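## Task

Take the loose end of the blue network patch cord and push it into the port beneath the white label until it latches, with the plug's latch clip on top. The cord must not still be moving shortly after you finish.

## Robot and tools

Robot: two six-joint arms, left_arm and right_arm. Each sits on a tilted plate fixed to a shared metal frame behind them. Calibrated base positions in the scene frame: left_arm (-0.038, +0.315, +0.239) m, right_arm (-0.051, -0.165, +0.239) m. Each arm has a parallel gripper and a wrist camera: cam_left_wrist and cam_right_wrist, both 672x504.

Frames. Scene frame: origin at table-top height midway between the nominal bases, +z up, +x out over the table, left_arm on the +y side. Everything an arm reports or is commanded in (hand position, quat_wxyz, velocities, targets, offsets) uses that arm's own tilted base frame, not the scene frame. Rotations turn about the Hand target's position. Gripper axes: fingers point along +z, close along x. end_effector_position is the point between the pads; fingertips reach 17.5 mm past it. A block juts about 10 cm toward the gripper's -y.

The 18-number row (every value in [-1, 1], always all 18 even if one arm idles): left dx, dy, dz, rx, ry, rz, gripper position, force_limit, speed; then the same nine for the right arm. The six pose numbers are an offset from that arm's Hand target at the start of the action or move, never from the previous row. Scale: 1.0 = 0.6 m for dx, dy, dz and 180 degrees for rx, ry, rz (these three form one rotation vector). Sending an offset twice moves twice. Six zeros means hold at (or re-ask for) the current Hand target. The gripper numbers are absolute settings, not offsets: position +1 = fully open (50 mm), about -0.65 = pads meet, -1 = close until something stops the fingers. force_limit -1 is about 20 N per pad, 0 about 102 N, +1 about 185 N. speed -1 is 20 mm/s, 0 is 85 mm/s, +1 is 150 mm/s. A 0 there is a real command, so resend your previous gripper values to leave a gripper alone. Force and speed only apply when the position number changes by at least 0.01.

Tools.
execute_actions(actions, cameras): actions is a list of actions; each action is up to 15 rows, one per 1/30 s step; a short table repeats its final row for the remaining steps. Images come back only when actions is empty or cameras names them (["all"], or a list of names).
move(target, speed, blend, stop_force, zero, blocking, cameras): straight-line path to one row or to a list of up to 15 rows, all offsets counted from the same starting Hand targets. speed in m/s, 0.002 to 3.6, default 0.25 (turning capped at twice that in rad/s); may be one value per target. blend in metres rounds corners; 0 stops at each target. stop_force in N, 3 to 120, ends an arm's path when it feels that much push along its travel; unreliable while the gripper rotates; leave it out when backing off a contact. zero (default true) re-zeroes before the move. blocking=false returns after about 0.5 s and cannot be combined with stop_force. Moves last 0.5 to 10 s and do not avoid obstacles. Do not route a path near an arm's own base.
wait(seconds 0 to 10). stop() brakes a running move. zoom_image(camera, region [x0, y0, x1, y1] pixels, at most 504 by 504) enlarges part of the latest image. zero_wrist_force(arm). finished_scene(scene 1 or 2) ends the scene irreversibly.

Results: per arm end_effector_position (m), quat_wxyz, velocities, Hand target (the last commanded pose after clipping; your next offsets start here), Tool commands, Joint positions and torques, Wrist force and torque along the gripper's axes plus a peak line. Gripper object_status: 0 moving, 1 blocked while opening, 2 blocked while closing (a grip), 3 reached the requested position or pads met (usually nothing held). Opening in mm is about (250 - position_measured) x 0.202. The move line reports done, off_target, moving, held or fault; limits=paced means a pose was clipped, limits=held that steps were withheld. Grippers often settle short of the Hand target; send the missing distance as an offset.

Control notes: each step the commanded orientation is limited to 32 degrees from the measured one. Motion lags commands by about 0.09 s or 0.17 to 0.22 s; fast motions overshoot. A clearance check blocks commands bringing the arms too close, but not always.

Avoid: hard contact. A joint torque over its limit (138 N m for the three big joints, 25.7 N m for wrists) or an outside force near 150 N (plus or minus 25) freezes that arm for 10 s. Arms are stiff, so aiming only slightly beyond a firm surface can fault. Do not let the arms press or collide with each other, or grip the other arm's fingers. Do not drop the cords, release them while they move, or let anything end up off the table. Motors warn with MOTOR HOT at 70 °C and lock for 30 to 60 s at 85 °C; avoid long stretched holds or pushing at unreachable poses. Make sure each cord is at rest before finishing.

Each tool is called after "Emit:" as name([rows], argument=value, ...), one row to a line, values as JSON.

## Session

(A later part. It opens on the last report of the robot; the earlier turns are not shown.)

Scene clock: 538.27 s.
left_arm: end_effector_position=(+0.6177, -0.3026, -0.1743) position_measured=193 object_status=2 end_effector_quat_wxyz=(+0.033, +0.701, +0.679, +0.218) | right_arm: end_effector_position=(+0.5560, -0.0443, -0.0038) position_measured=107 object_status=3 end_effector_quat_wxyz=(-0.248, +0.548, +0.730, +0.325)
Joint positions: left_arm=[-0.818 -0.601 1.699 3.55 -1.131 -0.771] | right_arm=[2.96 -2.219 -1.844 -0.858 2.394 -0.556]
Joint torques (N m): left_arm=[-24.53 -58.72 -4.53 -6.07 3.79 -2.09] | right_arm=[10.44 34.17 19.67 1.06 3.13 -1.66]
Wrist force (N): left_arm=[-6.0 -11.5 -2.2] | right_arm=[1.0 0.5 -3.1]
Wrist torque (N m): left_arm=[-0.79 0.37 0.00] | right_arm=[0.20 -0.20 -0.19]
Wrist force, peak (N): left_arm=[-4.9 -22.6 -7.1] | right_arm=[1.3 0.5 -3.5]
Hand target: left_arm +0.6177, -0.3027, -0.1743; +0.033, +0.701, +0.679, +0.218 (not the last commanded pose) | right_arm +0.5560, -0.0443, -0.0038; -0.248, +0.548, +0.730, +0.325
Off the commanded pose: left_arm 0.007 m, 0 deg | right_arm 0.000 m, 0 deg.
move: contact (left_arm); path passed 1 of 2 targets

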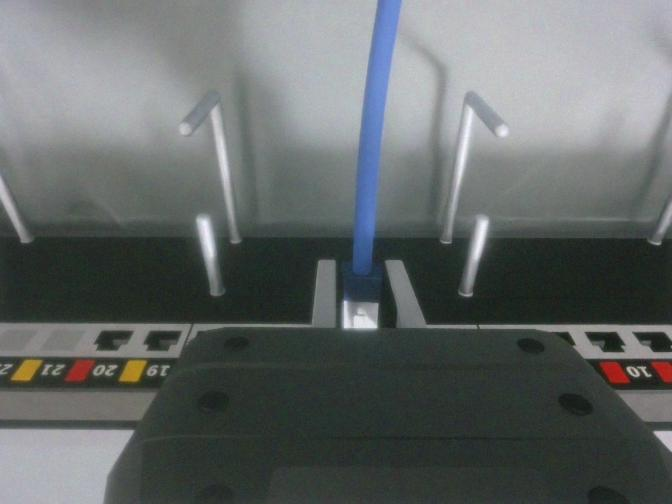

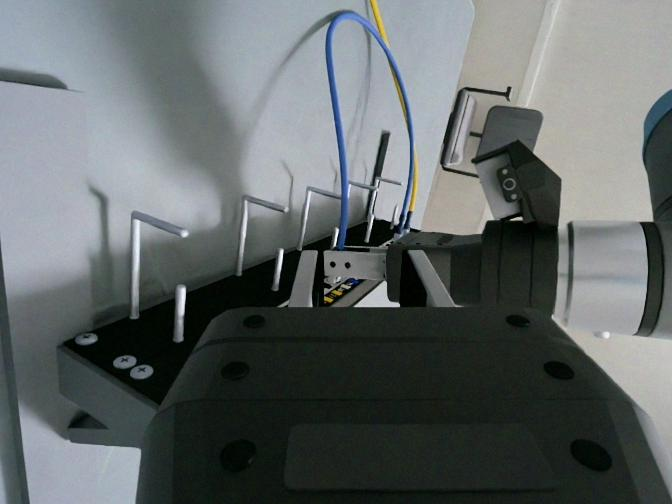

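Emit:
move(target=[-0.0033,0,-0.0003,0,0,0,-1,-0.4,-1,0,0,0,0,0,0,0.3,-0.6,-1], speed=0.03)

Emit:
move([
  [0,0.0022,0.0003,0,0,0,-1,-0.4,-1,0,0,0,0,0,0,0.3,-0.6,-1],
  [0.0167,0.0021,0.0019,0,0,0,-1,-0.4,-1,0,0,0,0,0,0,0.3,-0.6,-1],
], speed=0.015, stop_force=12, cameras=["all"])

Emit:
zoom_image(camera="cam_right_wrist", region=[318, 258, 358, 298])

Scene clock: 551.93 s.
left_arm: end_effector_position=(+0.6158, -0.3027, -0.1745) position_measured=193 object_status=2 end_effector_quat_wxyz=(+0.033, +0.701, +0.679, +0.218) | right_arm: end_effector_position=(+0.5560, -0.0443, -0.0038) position_measured=107 object_status=3 end_effector_quat_wxyz=(-0.248, +0.548, +0.730, +0.325)
Joint positions: left_arm=[-0.82 -0.602 1.705 3.548 -1.131 -0.774] | right_arm=[2.96 -2.219 -1.844 -0.858 2.394 -0.556]
Joint torques (N m): left_arm=[-26.83 -57.61 -2.25 -5.47 2.7 -1.95] | right_arm=[10.18 33.91 19.25 1.02 3.11 -1.6]
Wrist force (N): left_arm=[-3.6 -5.0 -1.2] | right_arm=[1.3 0.7 -3.1]
Wrist torque (N m): left_arm=[-0.70 0.27 0.07] | right_arm=[0.21 -0.24 -0.18]
Wrist force, peak (N): left_arm=[-6.0 -11.9 -2.2] | right_arm=[1.2 0.5 -3.6]
Hand target: left_arm +0.6157, -0.3027, -0.1745; +0.033, +0.701, +0.679, +0.218 | right_arm +0.5560, -0.0443, -0.0038; -0.248, +0.548, +0.730, +0.325
Off the commanded pose: left_arm 0.000 m, 0 deg | right_arm 0.000 m, 0 deg.
move: done

Scene clock: 553.27 s.
left_arm: end_effector_position=(+0.6177, -0.3014, -0.1740) position_measured=193 object_status=2 end_effector_quat_wxyz=(+0.033, +0.701, +0.679, +0.218) | right_arm: end_effector_position=(+0.5560, -0.0443, -0.0038) position_measured=107 object_status=3 end_effector_quat_wxyz=(-0.248, +0.548, +0.730, +0.325)
Joint positions: left_arm=[-0.816 -0.602 1.702 3.548 -1.131 -0.77] | right_arm=[2.96 -2.219 -1.844 -0.858 2.394 -0.556]
Joint torques (N m): left_arm=[-22.59 -59.82 -5.16 -6.41 4.37 -2.19] | right_arm=[10.21 34 20.23 1 3.03 -1.78]
Wrist force (N): left_arm=[-5.4 -14.7 -3.0] | right_arm=[1.3 0.4 -3.4]
Wrist torque (N m): left_arm=[-0.88 0.31 -0.01] | right_arm=[0.18 -0.24 -0.19]
Wrist force, peak (N): left_arm=[-4.1 -26.5 -8.0] | right_arm=[1.1 0.6 -3.5]
Hand target: left_arm +0.6177, -0.3014, -0.1740; +0.033, +0.701, +0.679, +0.218 (not the last commanded pose) | right_arm +0.5560, -0.0443, -0.0038; -0.248, +0.548, +0.730, +0.325
Off the commanded pose: left_arm 0.008 m, 0 deg | right_arm 0.000 m, 0 deg.
move: contact (left_arm); path passed 1 of 2 targets

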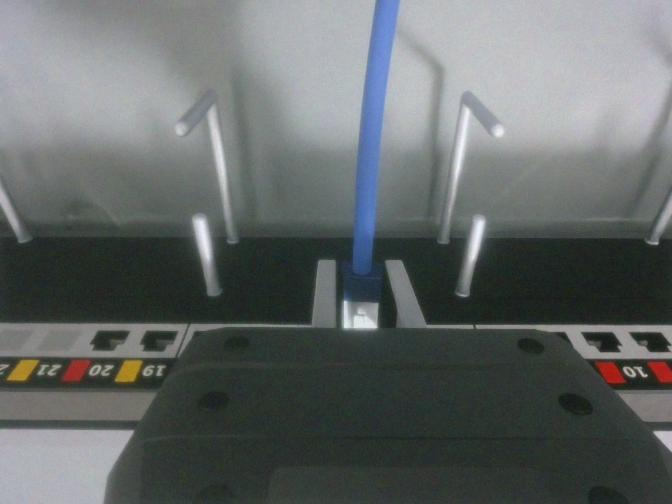

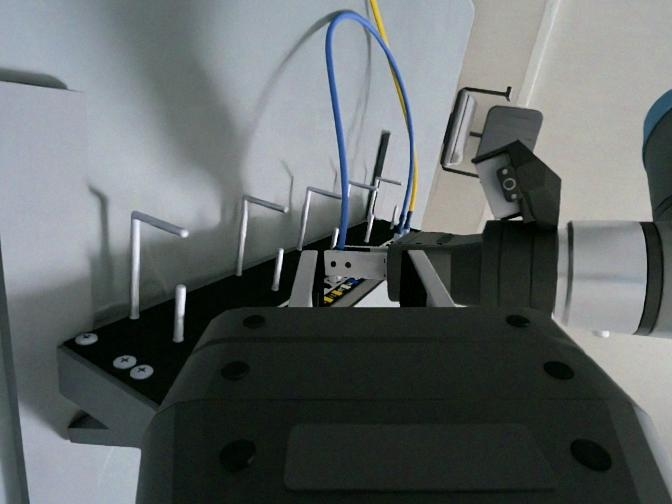

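Scaled by 12.600 from the camera's 672x504 image, which has a finer 960x720 frame.

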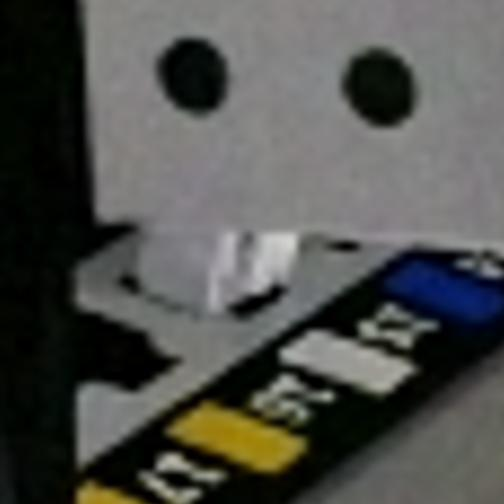

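Emit:
move(target=[-0.0033,0,-0.0003,0,0,0,-1,-0.4,-1,0,0,0,0,0,0,0.3,-0.6,-1], speed=0.03)

Emit:
move([
  [0.0001,0.0003,-0.0011,0,0,0,-1,-0.4,-1,0,0,0,0,0,0,0.3,-0.6,-1],
  [0.0168,0.0002,0.0005,0,0,0,-1,-0.4,-1,0,0,0,0,0,0,0.3,-0.6,-1],
], speed=0.015, stop_force=12, cameras=["all"])

Emit:
zoom_image(camera="cam_right_wrist", region=[318, 258, 358, 298])

Scene clock: 557.83 s.
left_arm: end_effector_position=(+0.6158, -0.3014, -0.1741) position_measured=193 object_status=2 end_effector_quat_wxyz=(+0.033, +0.701, +0.679, +0.218) | right_arm: end_effector_position=(+0.5560, -0.0443, -0.0038) position_measured=107 object_status=3 end_effector_quat_wxyz=(-0.248, +0.548, +0.730, +0.325)
Joint positions: left_arm=[-0.819 -0.604 1.707 3.545 -1.131 -0.772] | right_arm=[2.96 -2.219 -1.844 -0.858 2.394 -0.556]
Joint torques (N m): left_arm=[-26.75 -57.37 -2.06 -5.12 2.7 -2.14] | right_arm=[10.21 33.92 19.66 1.08 3.06 -1.61]
Wrist force (N): left_arm=[-3.5 -3.5 -1.3] | right_arm=[1.1 0.3 -3.3]
Wrist torque (N m): left_arm=[-0.47 0.28 0.06] | right_arm=[0.16 -0.21 -0.18]
Wrist force, peak (N): left_arm=[-5.2 -15.3 -3.0] | right_arm=[1.3 0.5 -3.5]
Hand target: left_arm +0.6158, -0.3014, -0.1741; +0.033, +0.701, +0.679, +0.218 | right_arm +0.5560, -0.0443, -0.0038; -0.248, +0.548, +0.730, +0.325
Off the commanded pose: left_arm 0.000 m, 0 deg | right_arm 0.000 m, 0 deg.
move: done

Scene clock: 559.13 s.
left_arm: end_effector_position=(+0.6179, -0.3013, -0.1745) position_measured=193 object_status=2 end_effector_quat_wxyz=(+0.033, +0.701, +0.678, +0.218) | right_arm: end_effector_position=(+0.5560, -0.0443, -0.0038) position_measured=107 object_status=3 end_effector_quat_wxyz=(-0.248, +0.548, +0.730, +0.325)
Joint positions: left_arm=[-0.816 -0.601 1.701 3.547 -1.131 -0.769] | right_arm=[2.96 -2.219 -1.844 -0.858 2.394 -0.556]
Joint torques (N m): left_arm=[-22.98 -58.95 -3.42 -5.67 4.36 -2.07] | right_arm=[10.05 34.07 19.4 1.06 3.03 -1.67]
Wrist force (N): left_arm=[-7.8 -11.1 -2.1] | right_arm=[1.1 0.5 -3.3]
Wrist torque (N m): left_arm=[-0.65 0.21 0.04] | right_arm=[0.19 -0.21 -0.19]
Wrist force, peak (N): left_arm=[-7.9 -22.6 -5.8] | right_arm=[1.1 0.6 -3.5]
Hand target: left_arm +0.6179, -0.3013, -0.1745; +0.033, +0.701, +0.678, +0.218 (not the last commanded pose) | right_arm +0.5560, -0.0443, -0.0038; -0.248, +0.548, +0.730, +0.325
Off the commanded pose: left_arm 0.008 m, 0 deg | right_arm 0.000 m, 0 deg.
move: contact (left_arm); path passed 1 of 2 targets

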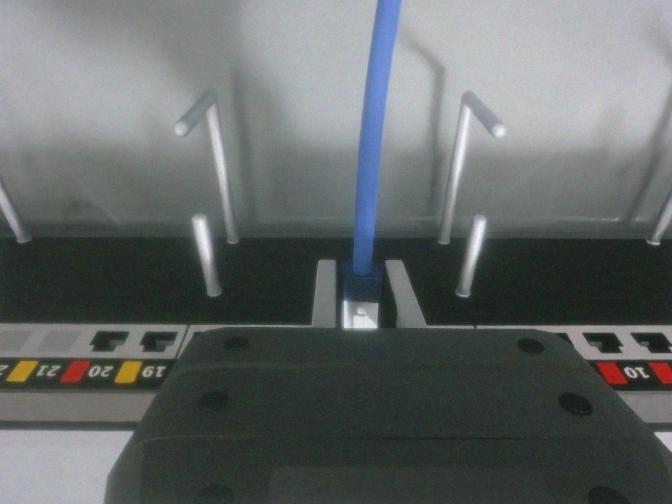

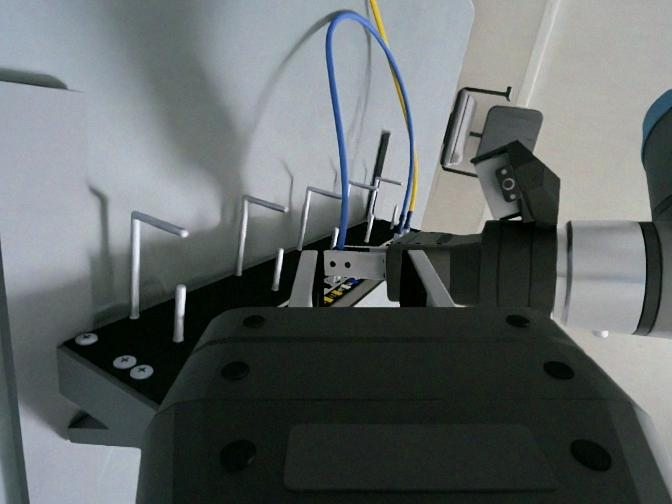

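Scaled by 12.600 from the camera's 672x504 image, which has a finer 960x720 frame.

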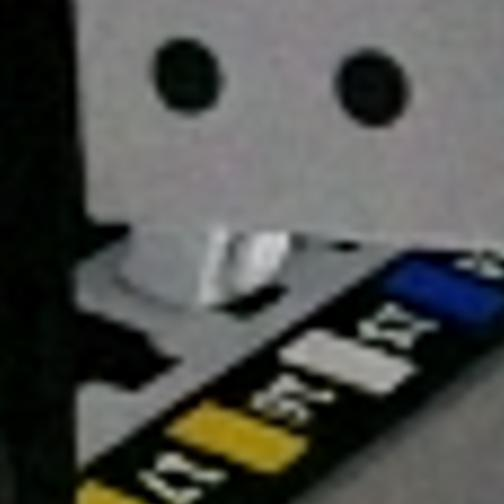

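Emit:
move([
  [-0.0035,-0.0002,0.0001,0,0,0,-1,-0.4,-1,0,0,0,0,0,0,0.3,-0.6,-1],
  [-0.0035,-0.0008,0.0003,0,0,0,-1,-0.4,-1,0,0,0,0,0,0,0.3,-0.6,-1],
  [0.0133,-0.0009,0.0019,0,0,0,-1,-0.4,-1,0,0,0,0,0,0,0.3,-0.6,-1],
], speed=0.015, stop_force=15)

Emit:
move([
  [-0.0035,0,0,0,0,0,-1,-0.4,-1,0,0,0,0,0,0,0.3,-0.6,-1],
  [-0.0035,-0.0006,-0.0002,0,0,0,-1,-0.4,-1,0,0,0,0,0,0,0.3,-0.6,-1],
  [0.0133,-0.0007,0.0014,0,0,0,-1,-0.4,-1,0,0,0,0,0,0,0.3,-0.6,-1],
], speed=0.015, stop_force=15, cameras=["all"])

Emit:
zoom_image(camera="cam_right_wrist", region=[318, 258, 358, 298])

Scene clock: 568.63 s.
left_arm: end_effector_position=(+0.6181, -0.3018, -0.1740) position_measured=193 object_status=2 end_effector_quat_wxyz=(+0.033, +0.701, +0.678, +0.218) | right_arm: end_effector_position=(+0.5560, -0.0443, -0.0038) position_measured=107 object_status=3 end_effector_quat_wxyz=(-0.248, +0.548, +0.730, +0.325)
Joint positions: left_arm=[-0.816 -0.601 1.7 3.549 -1.131 -0.77] | right_arm=[2.96 -2.219 -1.844 -0.858 2.394 -0.556]
Joint torques (N m): left_arm=[-21.31 -62.16 -8.26 -7.53 5.84 -2.07] | right_arm=[10.03 34.88 19.7 1.1 2.95 -1.68]
Wrist force (N): left_arm=[-5.5 -22.7 -3.3] | right_arm=[1.2 0.5 -3.4]
Wrist torque (N m): left_arm=[-1.04 0.17 -0.03] | right_arm=[0.19 -0.22 -0.19]
Wrist force, peak (N): left_arm=[-4.7 -33.1 -8.7] | right_arm=[1.0 0.5 -3.5]
Hand target: left_arm +0.6181, -0.3018, -0.1740; +0.033, +0.701, +0.678, +0.218 (not the last commanded pose) | right_arm +0.5560, -0.0443, -0.0038; -0.248, +0.548, +0.730, +0.325
Off the commanded pose: left_arm 0.008 m, 0 deg | right_arm 0.000 m, 0 deg.
move: contact (left_arm); path passed 2 of 3 targets

Scene clock: 569.80 s.
left_arm: end_effector_position=(+0.6175, -0.3019, -0.1739) position_measured=193 object_status=2 end_effector_quat_wxyz=(+0.033, +0.701, +0.678, +0.218) | right_arm: end_effector_position=(+0.5560, -0.0443, -0.0038) position_measured=107 object_status=3 end_effector_quat_wxyz=(-0.248, +0.548, +0.730, +0.325)
Joint positions: left_arm=[-0.817 -0.602 1.702 3.548 -1.13 -0.77] | right_arm=[2.96 -2.219 -1.844 -0.858 2.394 -0.556]
Joint torques (N m): left_arm=[-3.53 -32.25 -26.38 -1.97 -1.16 2.5] | right_arm=[10.43 34.31 19.97 1.1 3.04 -1.66]
Wrist force (N): left_arm=[-3.1 -9.0 -3.4] | right_arm=[1.0 0.4 -3.3]
Wrist torque (N m): left_arm=[-0.87 0.12 0.02] | right_arm=[0.18 -0.20 -0.19]
Wrist force, peak (N): left_arm=[-5.6 -22.5 -3.6] | right_arm=[1.3 0.5 -3.6]
Hand target: left_arm +0.6175, -0.3019, -0.1739; +0.033, +0.701, +0.678, +0.218 (not the last commanded pose) | right_arm +0.5560, -0.0443, -0.0038; -0.248, +0.548, +0.730, +0.325
Off the commanded pose: left_arm 0.009 m, 0 deg | right_arm 0.000 m, 0 deg.
move: contact (left_arm); path passed 0 of 3 targets

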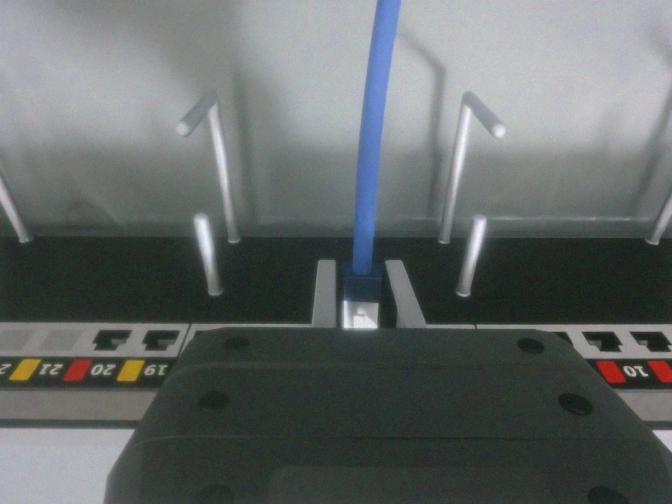

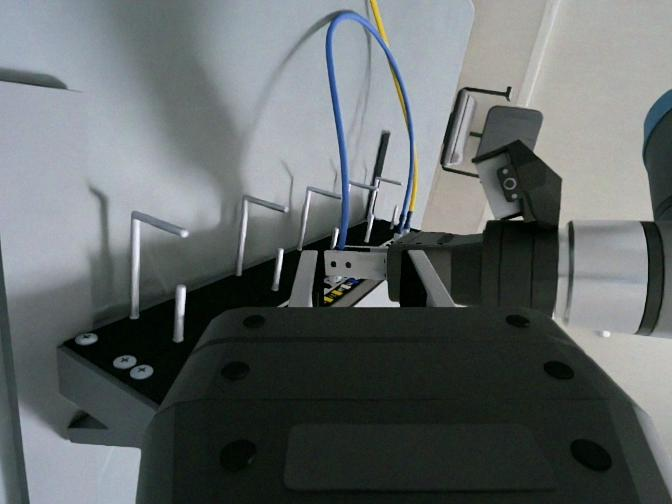

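Scaled by 12.600 from the camera's 672x504 image, which has a finer 960x720 frame.

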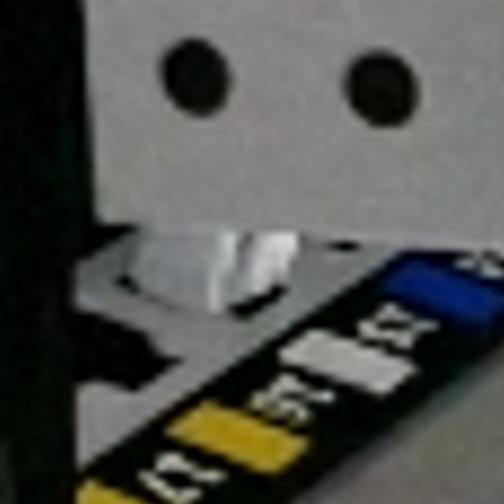

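Emit:
move([
  [-0.006,0,-0.0006,0,0,0,-1,-0.4,-1,0,0,0,0,0,0,0.3,-0.6,-1],
  [-0.0057,0.0008,-0.0035,0.0003,-0.0188,-0.0051,-1,-0.4,-1,0,0,0,0,0,0,0.3,-0.6,-1],
], speed=0.03, cameras=["all"])

Emit:
zoom_image(camera="cam_right_wrist", region=[318, 258, 358, 298])

Emit:
move(target=[0.0133,-0.0001,0.0013,0,0,0,-1,-0.4,-1,0,0,0,0,0,0,0.3,-0.6,-1], speed=0.015, stop_force=15, cameras=["all"])

Emit:
zoom_image(camera="cam_right_wrist", region=[318, 258, 358, 298])

Scene clock: 583.53 s.
left_arm: end_effector_position=(+0.6141, -0.3014, -0.1760) position_measured=193 object_status=2 end_effector_quat_wxyz=(+0.055, +0.699, +0.671, +0.239) | right_arm: end_effector_position=(+0.5560, -0.0443, -0.0038) position_measured=107 object_status=3 end_effector_quat_wxyz=(-0.248, +0.548, +0.730, +0.325)
Joint positions: left_arm=[-0.837 -0.593 1.744 3.458 -1.086 -0.77] | right_arm=[2.96 -2.219 -1.844 -0.858 2.394 -0.556]
Joint torques (N m): left_arm=[-26.98 -32.48 -1.4 -5.06 2.8 2.55] | right_arm=[10.24 34.35 19.37 1.08 3 -1.64]
Wrist force (N): left_arm=[-2.3 -5.0 -0.9] | right_arm=[1.0 0.4 -3.2]
Wrist torque (N m): left_arm=[-0.71 0.08 -0.08] | right_arm=[0.18 -0.20 -0.19]
Wrist force, peak (N): left_arm=[-3.1 -9.4 -4.1] | right_arm=[1.4 0.4 -3.5]
Hand target: left_arm +0.6140, -0.3014, -0.1760; +0.055, +0.699, +0.671, +0.239 | right_arm +0.5560, -0.0443, -0.0038; -0.248, +0.548, +0.730, +0.325
Off the commanded pose: left_arm 0.000 m, 0 deg | right_arm 0.000 m, 0 deg.
move: done

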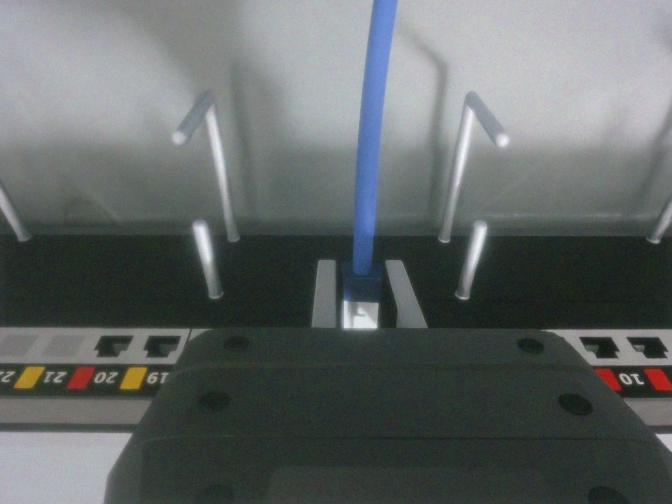

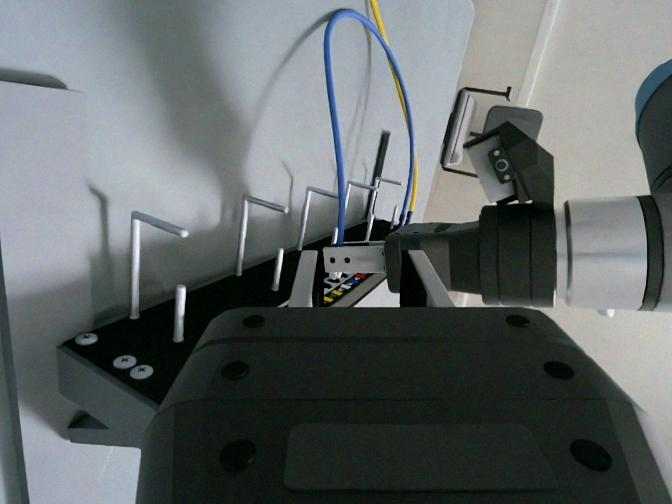

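Scaled by 12.600 from the camera's 672x504 image, which has a finer 960x720 frame.

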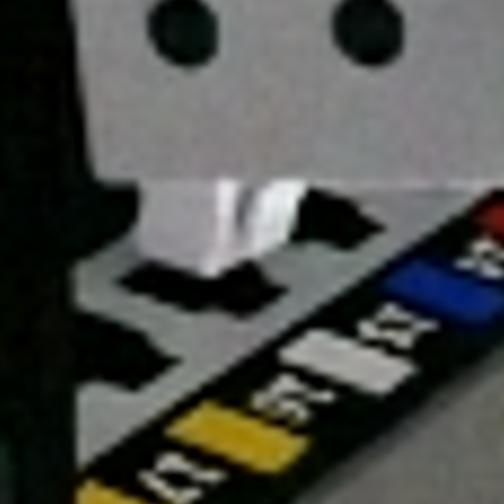

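Scene clock: 584.90 s.
left_arm: end_effector_position=(+0.6177, -0.3014, -0.1757) position_measured=193 object_status=2 end_effector_quat_wxyz=(+0.054, +0.700, +0.671, +0.239) | right_arm: end_effector_position=(+0.5560, -0.0443, -0.0038) position_measured=107 object_status=3 end_effector_quat_wxyz=(-0.248, +0.548, +0.730, +0.325)
Joint positions: left_arm=[-0.832 -0.59 1.734 3.462 -1.087 -0.765] | right_arm=[2.96 -2.219 -1.844 -0.858 2.394 -0.556]
Joint torques (N m): left_arm=[-22.72 -60.37 -6.2 -6.76 4.83 -1.99] | right_arm=[10.29 34.38 19.99 1.15 2.94 -1.64]
Wrist force (N): left_arm=[-3.8 -18.0 -2.6] | right_arm=[1.0 0.5 -3.0]
Wrist torque (N m): left_arm=[-1.00 0.11 -0.05] | right_arm=[0.19 -0.20 -0.18]
Wrist force, peak (N): left_arm=[-2.4 -28.9 -8.7] | right_arm=[1.3 0.6 -3.5]
Hand target: left_arm +0.6177, -0.3014, -0.1757; +0.054, +0.700, +0.671, +0.239 (not the last commanded pose) | right_arm +0.5560, -0.0443, -0.0038; -0.248, +0.548, +0.730, +0.325
Off the commanded pose: left_arm 0.004 m, 0 deg | right_arm 0.000 m, 0 deg.
move: contact (left_arm)

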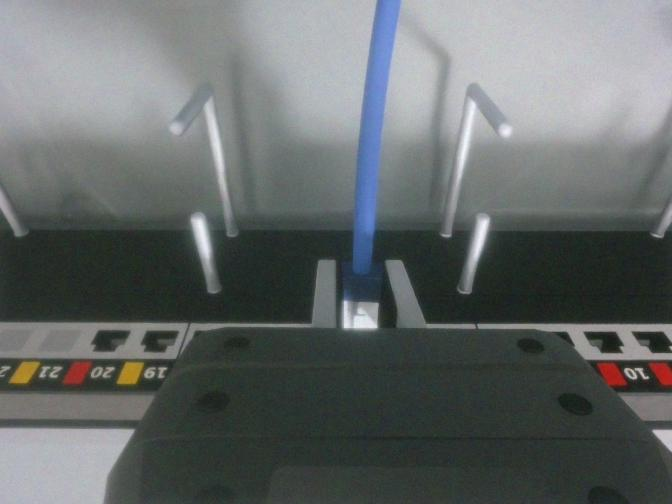

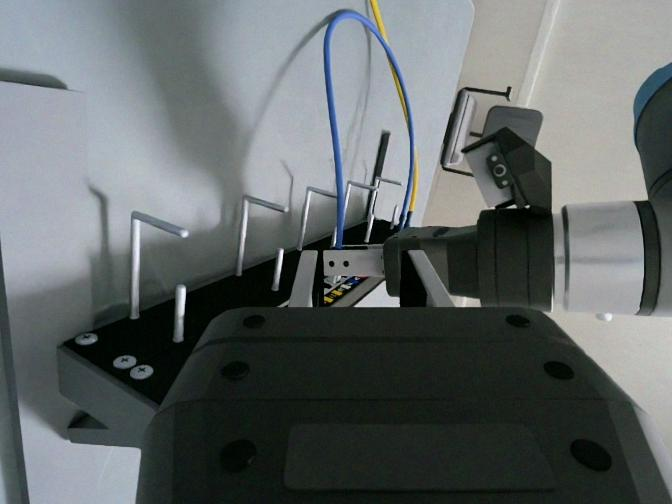

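Scaled by 12.600 from the camera's 672x504 image, which has a finer 960x720 frame.

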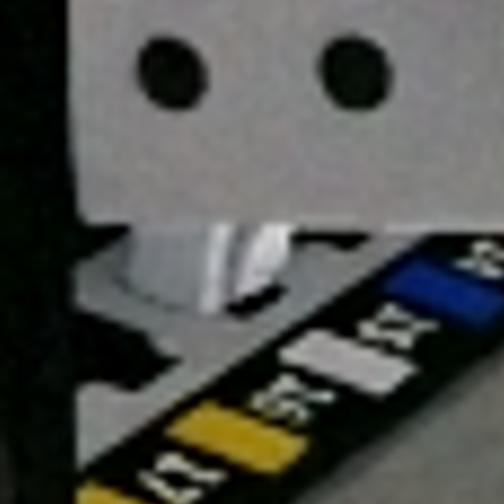

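Emit:
zoom_image(camera="cam_left_wrist", region=[80, 310, 210, 390])

Emit:
zoom_image(camera="cam_left_wrist", region=[542, 310, 672, 390])

Emit:
zoom_image(camera="cam_left_wrist", region=[335, 285, 385, 335])

Emit:
zoom_image(camera="cam_right_wrist", region=[322, 270, 346, 290])

Scaled by 3.877 from the camera's 672x504 image, which has a finer 960x720 frame.

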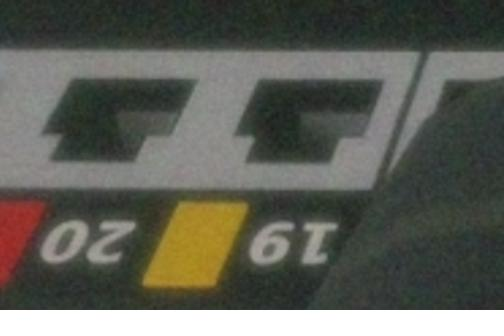

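Scaled by 3.877 from the camera's 672x504 image, which has a finer 960x720 frame.

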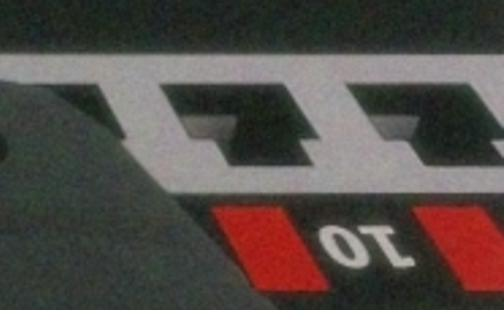

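Scaled by 10.080 from the camera's 672x504 image, which has a finer 960x720 frame.

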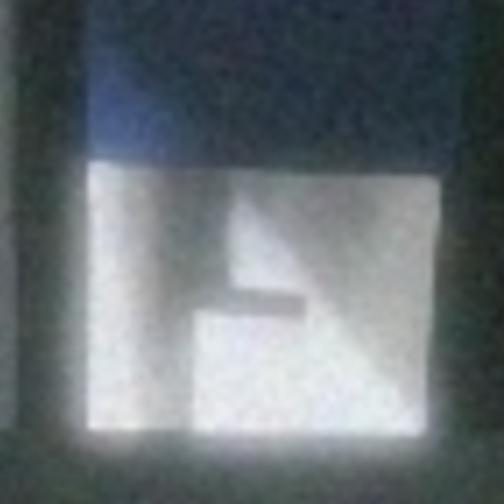

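Scaled by 21.000 from the camera's 672x504 image, which has a finer 960x720 frame.

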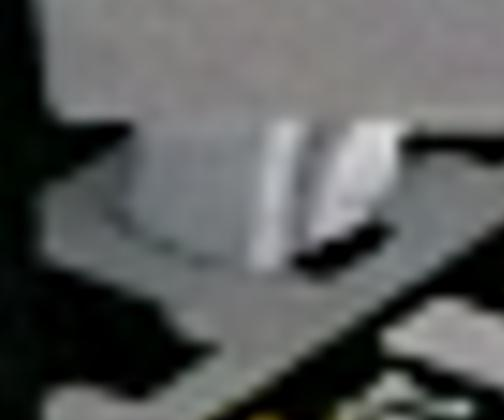

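Emit:
move([
  [-0.004,0,-0.0004,0,0,0,-1,-0.4,-1,0,0,0,0,0,0,0.3,-0.6,-1],
  [-0.004,-0.0008,-0.0006,0,0,0,-1,-0.4,-1,0,0,0,0,0,0,0.3,-0.6,-1],
], speed=0.03)

Emit:
move(target=[0.0133,-0.0001,0.0013,0,0,0,-1,-0.4,-1,0,0,0,0,0,0,0.3,-0.6,-1], speed=0.015, stop_force=18, cameras=["all"])

Emit:
zoom_image(camera="cam_right_wrist", region=[322, 270, 346, 290])

Scene clock: 599.50 s.
left_arm: end_effector_position=(+0.6153, -0.3018, -0.1760) position_measured=193 object_status=2 end_effector_quat_wxyz=(+0.055, +0.700, +0.671, +0.239) | right_arm: end_effector_position=(+0.5560, -0.0443, -0.0038) position_measured=107 object_status=3 end_effector_quat_wxyz=(-0.248, +0.548, +0.730, +0.325)
Joint positions: left_arm=[-0.836 -0.591 1.74 3.46 -1.086 -0.769] | right_arm=[2.96 -2.219 -1.844 -0.858 2.394 -0.556]
Joint torques (N m): left_arm=[-27.91 -33.6 -23.89 -1.45 2.83 -1.82] | right_arm=[9.97 34 19.98 1.09 2.86 -1.58]
Wrist force (N): left_arm=[-2.7 -4.3 -1.0] | right_arm=[1.3 0.4 -3.3]
Wrist torque (N m): left_arm=[-0.59 0.16 0.05] | right_arm=[0.18 -0.25 -0.18]
Wrist force, peak (N): left_arm=[-3.4 -18.5 -3.1] | right_arm=[1.3 0.4 -3.5]
Hand target: left_arm +0.6153, -0.3019, -0.1761; +0.054, +0.700, +0.671, +0.239 | right_arm +0.5560, -0.0443, -0.0038; -0.248, +0.548, +0.730, +0.325
Off the commanded pose: left_arm 0.000 m, 0 deg | right_arm 0.000 m, 0 deg.
move: done

Scene clock: 600.77 s.
left_arm: end_effector_position=(+0.6179, -0.3019, -0.1759) position_measured=193 object_status=2 end_effector_quat_wxyz=(+0.054, +0.700, +0.671, +0.239) | right_arm: end_effector_position=(+0.5560, -0.0443, -0.0038) position_measured=107 object_status=3 end_effector_quat_wxyz=(-0.248, +0.548, +0.730, +0.325)
Joint positions: left_arm=[-0.833 -0.589 1.733 3.463 -1.087 -0.765] | right_arm=[2.96 -2.219 -1.844 -0.858 2.394 -0.556]
Joint torques (N m): left_arm=[-22.47 -62.01 -7.61 -7.48 5.4 -1.87] | right_arm=[10.68 34.73 19.88 1.2 2.96 -1.54]
Wrist force (N): left_arm=[-4.1 -20.2 -3.8] | right_arm=[1.4 0.4 -3.3]
Wrist torque (N m): left_arm=[-0.91 0.13 -0.06] | right_arm=[0.18 -0.26 -0.19]
Wrist force, peak (N): left_arm=[-3.0 -30.7 -8.2] | right_arm=[1.4 0.6 -3.4]
Hand target: left_arm +0.6179, -0.3019, -0.1759; +0.054, +0.700, +0.671, +0.239 (not the last commanded pose) | right_arm +0.5560, -0.0443, -0.0038; -0.248, +0.548, +0.730, +0.325
Off the commanded pose: left_arm 0.005 m, 0 deg | right_arm 0.000 m, 0 deg.
move: contact (left_arm)

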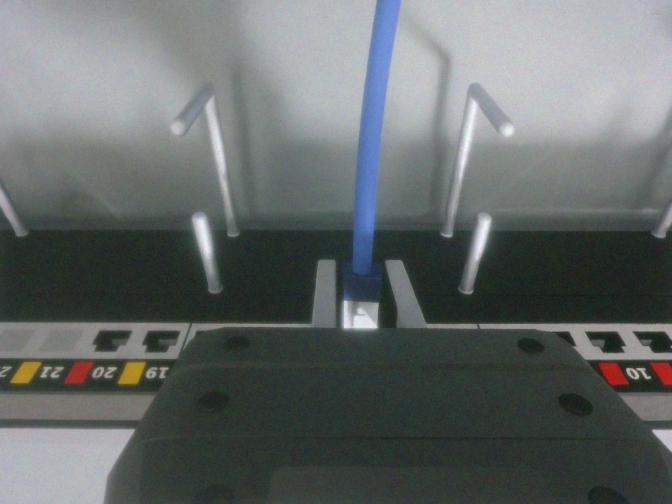

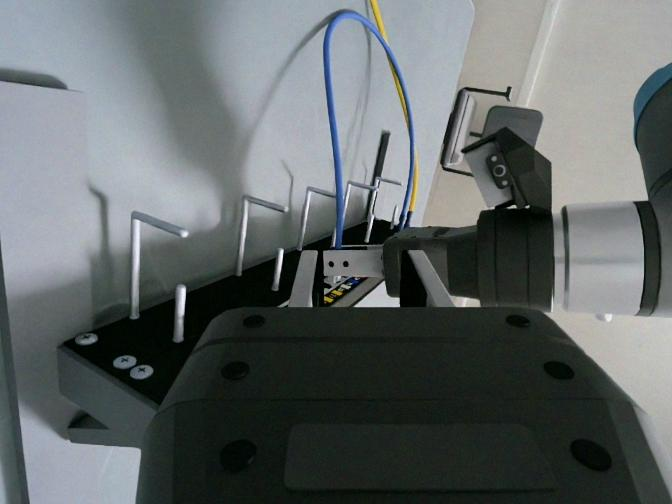

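Scaled by 21.000 from the camera's 672x504 image, which has a finer 960x720 frame.

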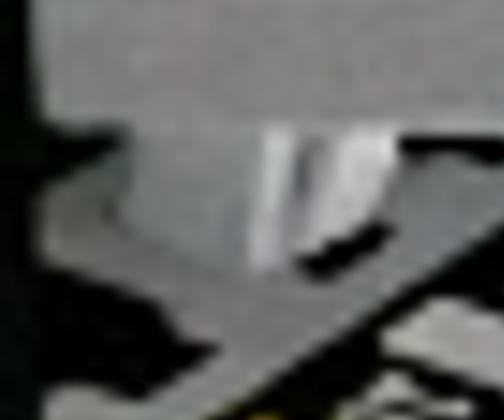

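Emit:
move([
  [-0.004,0,-0.0004,0,0,0,-1,-0.4,-1,0,0,0,0,0,0,0.3,-0.6,-1],
  [-0.0041,-0.0002,0.0006,0,0,0,-1,-0.4,-1,0,0,0,0,0,0,0.3,-0.6,-1],
], speed=0.03)

Emit:
move(target=[0.0133,-0.0001,0.0013,0,0,0,-1,-0.4,-1,0,0,0,0,0,0,0.3,-0.6,-1], speed=0.015, stop_force=18, cameras=["all"])

Emit:
zoom_image(camera="cam_right_wrist", region=[322, 270, 346, 290])

Scene clock: 607.83 s.
left_arm: end_effector_position=(+0.6154, -0.3021, -0.1755) position_measured=193 object_status=2 end_effector_quat_wxyz=(+0.054, +0.700, +0.671, +0.239) | right_arm: end_effector_position=(+0.5560, -0.0443, -0.0038) position_measured=107 object_status=3 end_effector_quat_wxyz=(-0.248, +0.548, +0.730, +0.325)
Joint positions: left_arm=[-0.836 -0.592 1.739 3.461 -1.086 -0.769] | right_arm=[2.96 -2.219 -1.844 -0.858 2.394 -0.556]
Joint torques (N m): left_arm=[-26.56 -56.65 -0.68 -1.55 2.62 -2.09] | right_arm=[10.13 34.95 19.58 1.29 2.86 -1.5]
Wrist force (N): left_arm=[-2.4 -3.3 -1.0] | right_arm=[1.2 0.6 -3.3]
Wrist torque (N m): left_arm=[-0.43 0.10 0.05] | right_arm=[0.21 -0.22 -0.19]
Wrist force, peak (N): left_arm=[-4.2 -20.9 -3.4] | right_arm=[1.2 0.5 -3.5]
Hand target: left_arm +0.6154, -0.3020, -0.1755; +0.054, +0.700, +0.671, +0.239 | right_arm +0.5560, -0.0443, -0.0038; -0.248, +0.548, +0.730, +0.325
Off the commanded pose: left_arm 0.000 m, 0 deg | right_arm 0.000 m, 0 deg.
move: done

Scene clock: 609.10 s.
left_arm: end_effector_position=(+0.6176, -0.3021, -0.1752) position_measured=193 object_status=2 end_effector_quat_wxyz=(+0.054, +0.700, +0.671, +0.239) | right_arm: end_effector_position=(+0.5560, -0.0443, -0.0038) position_measured=107 object_status=3 end_effector_quat_wxyz=(-0.248, +0.548, +0.730, +0.325)
Joint positions: left_arm=[-0.833 -0.591 1.734 3.465 -1.086 -0.766] | right_arm=[2.96 -2.219 -1.844 -0.858 2.394 -0.556]
Joint torques (N m): left_arm=[-23.17 -60.39 -7.15 -7.36 5 -2.03] | right_arm=[10.43 35.1 19.46 1.2 2.91 -1.46]
Wrist force (N): left_arm=[-2.8 -19.2 -3.5] | right_arm=[1.0 0.5 -3.3]
Wrist torque (N m): left_arm=[-0.86 0.11 -0.01] | right_arm=[0.18 -0.18 -0.19]
Wrist force, peak (N): left_arm=[-1.1 -29.3 -8.7] | right_arm=[1.2 0.5 -3.5]
Hand target: left_arm +0.6176, -0.3021, -0.1752; +0.054, +0.700, +0.671, +0.239 (not the last commanded pose) | right_arm +0.5560, -0.0443, -0.0038; -0.248, +0.548, +0.730, +0.325
Off the commanded pose: left_arm 0.006 m, 0 deg | right_arm 0.000 m, 0 deg.
move: contact (left_arm)

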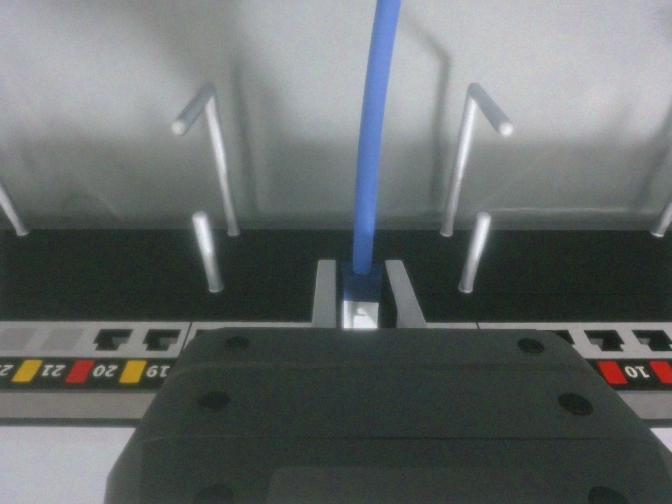

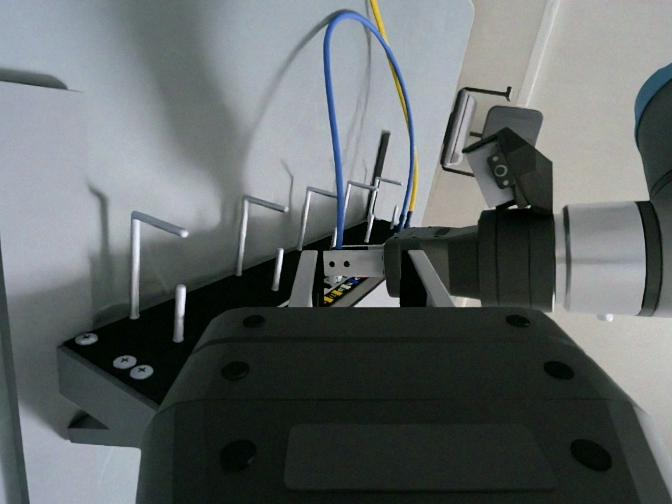

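Scaled by 21.000 from the camera's 672x504 image, which has a finer 960x720 frame.

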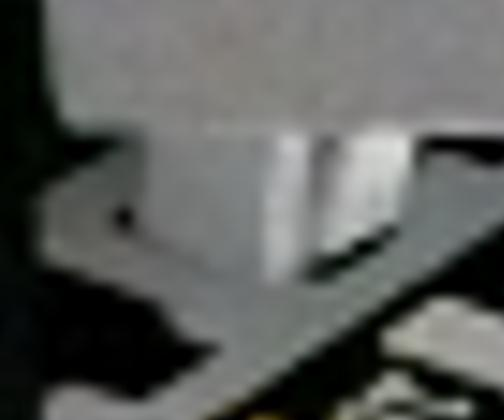

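Emit:
move([
  [0.001,0.0003,-0.0006,0,0,0,-1,-0.4,-1,0,0,0,0,0,0,0.3,-0.6,-1],
  [0.001,0.0028,0.0001,0,0,0,-1,-0.4,-1,0,0,0,0,0,0,0.3,-0.6,-1],
], speed=0.002, cameras=["all"])

Emit:
zoom_image(camera="cam_right_wrist", region=[322, 270, 346, 290])

Scene clock: 617.87 s.
left_arm: end_effector_position=(+0.6182, -0.3005, -0.1751) position_measured=193 object_status=2 end_effector_quat_wxyz=(+0.054, +0.700, +0.671, +0.239) | right_arm: end_effector_position=(+0.5560, -0.0443, -0.0038) position_measured=107 object_status=3 end_effector_quat_wxyz=(-0.248, +0.548, +0.730, +0.325)
Joint positions: left_arm=[-0.831 -0.591 1.735 3.462 -1.087 -0.763] | right_arm=[2.96 -2.219 -1.844 -0.858 2.394 -0.556]
Joint torques (N m): left_arm=[12.33 -62.16 -7.09 -7.79 6.16 2.24] | right_arm=[10.39 34.28 19.85 1.24 2.83 -1.49]
Wrist force (N): left_arm=[-18.9 -31.7 -7.2] | right_arm=[1.3 0.6 -3.3]
Wrist torque (N m): left_arm=[-0.94 0.03 0.12] | right_arm=[0.20 -0.24 -0.19]
Wrist force, peak (N): left_arm=[-18.9 -32.0 -7.0] | right_arm=[1.4 0.5 -3.5]
Hand target: left_arm +0.6182, -0.3004, -0.1751; +0.054, +0.700, +0.671, +0.239 | right_arm +0.5560, -0.0443, -0.0038; -0.248, +0.548, +0.730, +0.325
Off the commanded pose: left_arm 0.000 m, 0 deg | right_arm 0.000 m, 0 deg.
move: done

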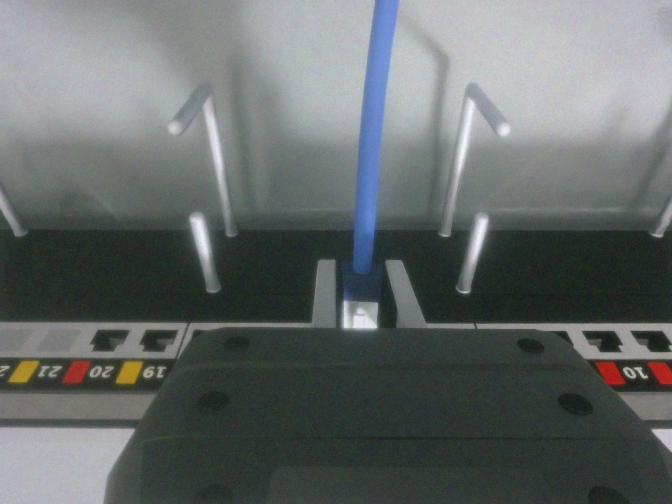

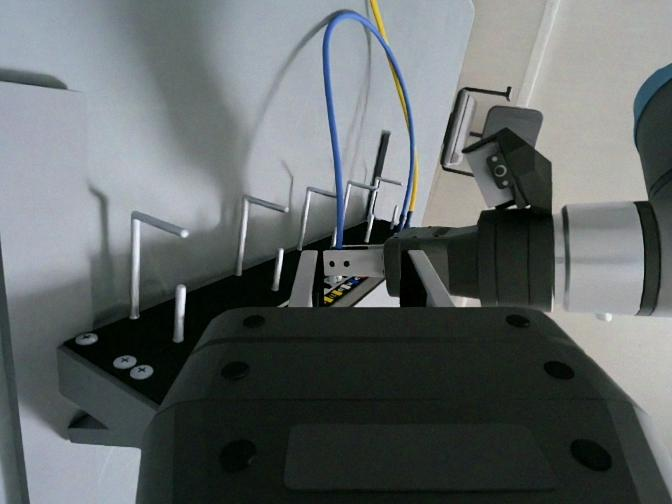

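Scaled by 21.000 from the camera's 672x504 image, which has a finer 960x720 frame.

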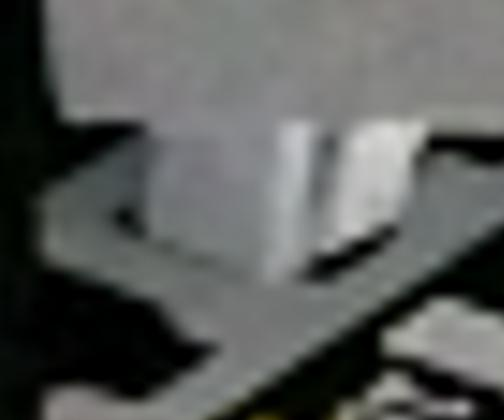

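Emit:
move([
  [-0.0004,-0.0013,-0.0003,0,0,0,-1,-0.4,-1,0,0,0,0,0,0,0.3,-0.6,-1],
  [-0.0004,-0.0007,-0.0026,0,0,0,-1,-0.4,-1,0,0,0,0,0,0,0.3,-0.6,-1],
], speed=0.002, cameras=["all"])

Emit:
zoom_image(camera="cam_right_wrist", region=[322, 270, 346, 290])

Emit:
zoom_image(camera="cam_left_wrist", region=[335, 285, 385, 335])

Scene clock: 625.40 s.
left_arm: end_effector_position=(+0.6180, -0.3009, -0.1767) position_measured=193 object_status=2 end_effector_quat_wxyz=(+0.054, +0.700, +0.671, +0.239) | right_arm: end_effector_position=(+0.5560, -0.0443, -0.0038) position_measured=107 object_status=3 end_effector_quat_wxyz=(-0.248, +0.548, +0.730, +0.325)
Joint positions: left_arm=[-0.831 -0.588 1.734 3.46 -1.086 -0.764] | right_arm=[2.96 -2.219 -1.844 -0.858 2.394 -0.556]
Joint torques (N m): left_arm=[3.93 -33.09 -27.93 -6.21 1.04 2.62] | right_arm=[10.22 34.53 19.87 1.32 2.89 -1.46]
Wrist force (N): left_arm=[-6.9 -17.7 -10.4] | right_arm=[1.1 0.3 -3.3]
Wrist torque (N m): left_arm=[-0.93 0.09 0.03] | right_arm=[0.17 -0.20 -0.18]
Wrist force, peak (N): left_arm=[-19.4 -32.4 -7.2] | right_arm=[1.2 0.6 -3.5]
Hand target: left_arm +0.6180, -0.3008, -0.1767; +0.054, +0.700, +0.671, +0.239 | right_arm +0.5560, -0.0443, -0.0038; -0.248, +0.548, +0.730, +0.325
Off the commanded pose: left_arm 0.000 m, 0 deg | right_arm 0.000 m, 0 deg.
move: done

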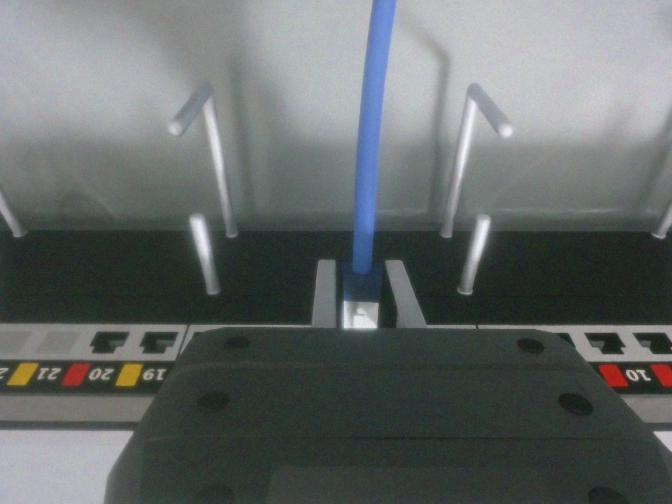

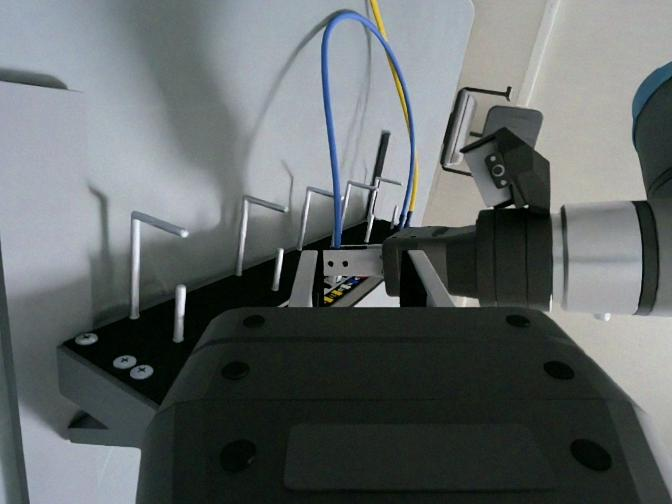

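Scaled by 21.000 from the camera's 672x504 image, which has a finer 960x720 frame.

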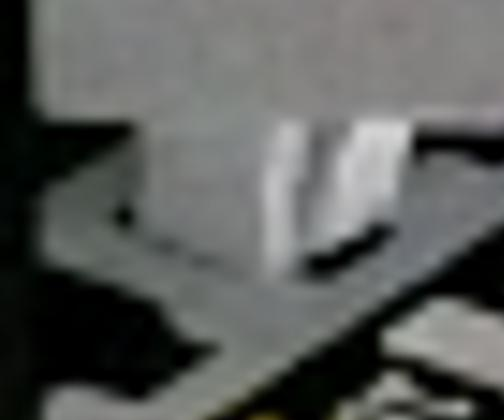

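Scaled by 10.080 from the camera's 672x504 image, which has a finer 960x720 frame.

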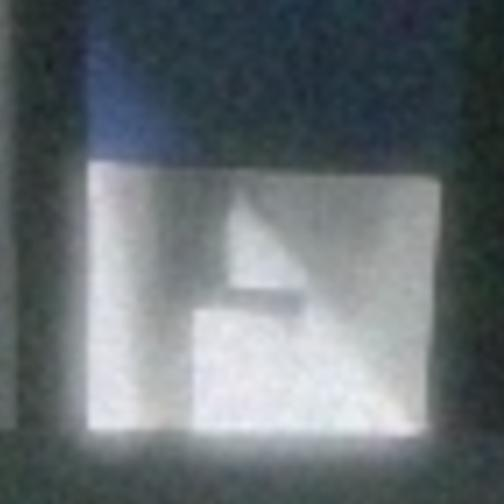

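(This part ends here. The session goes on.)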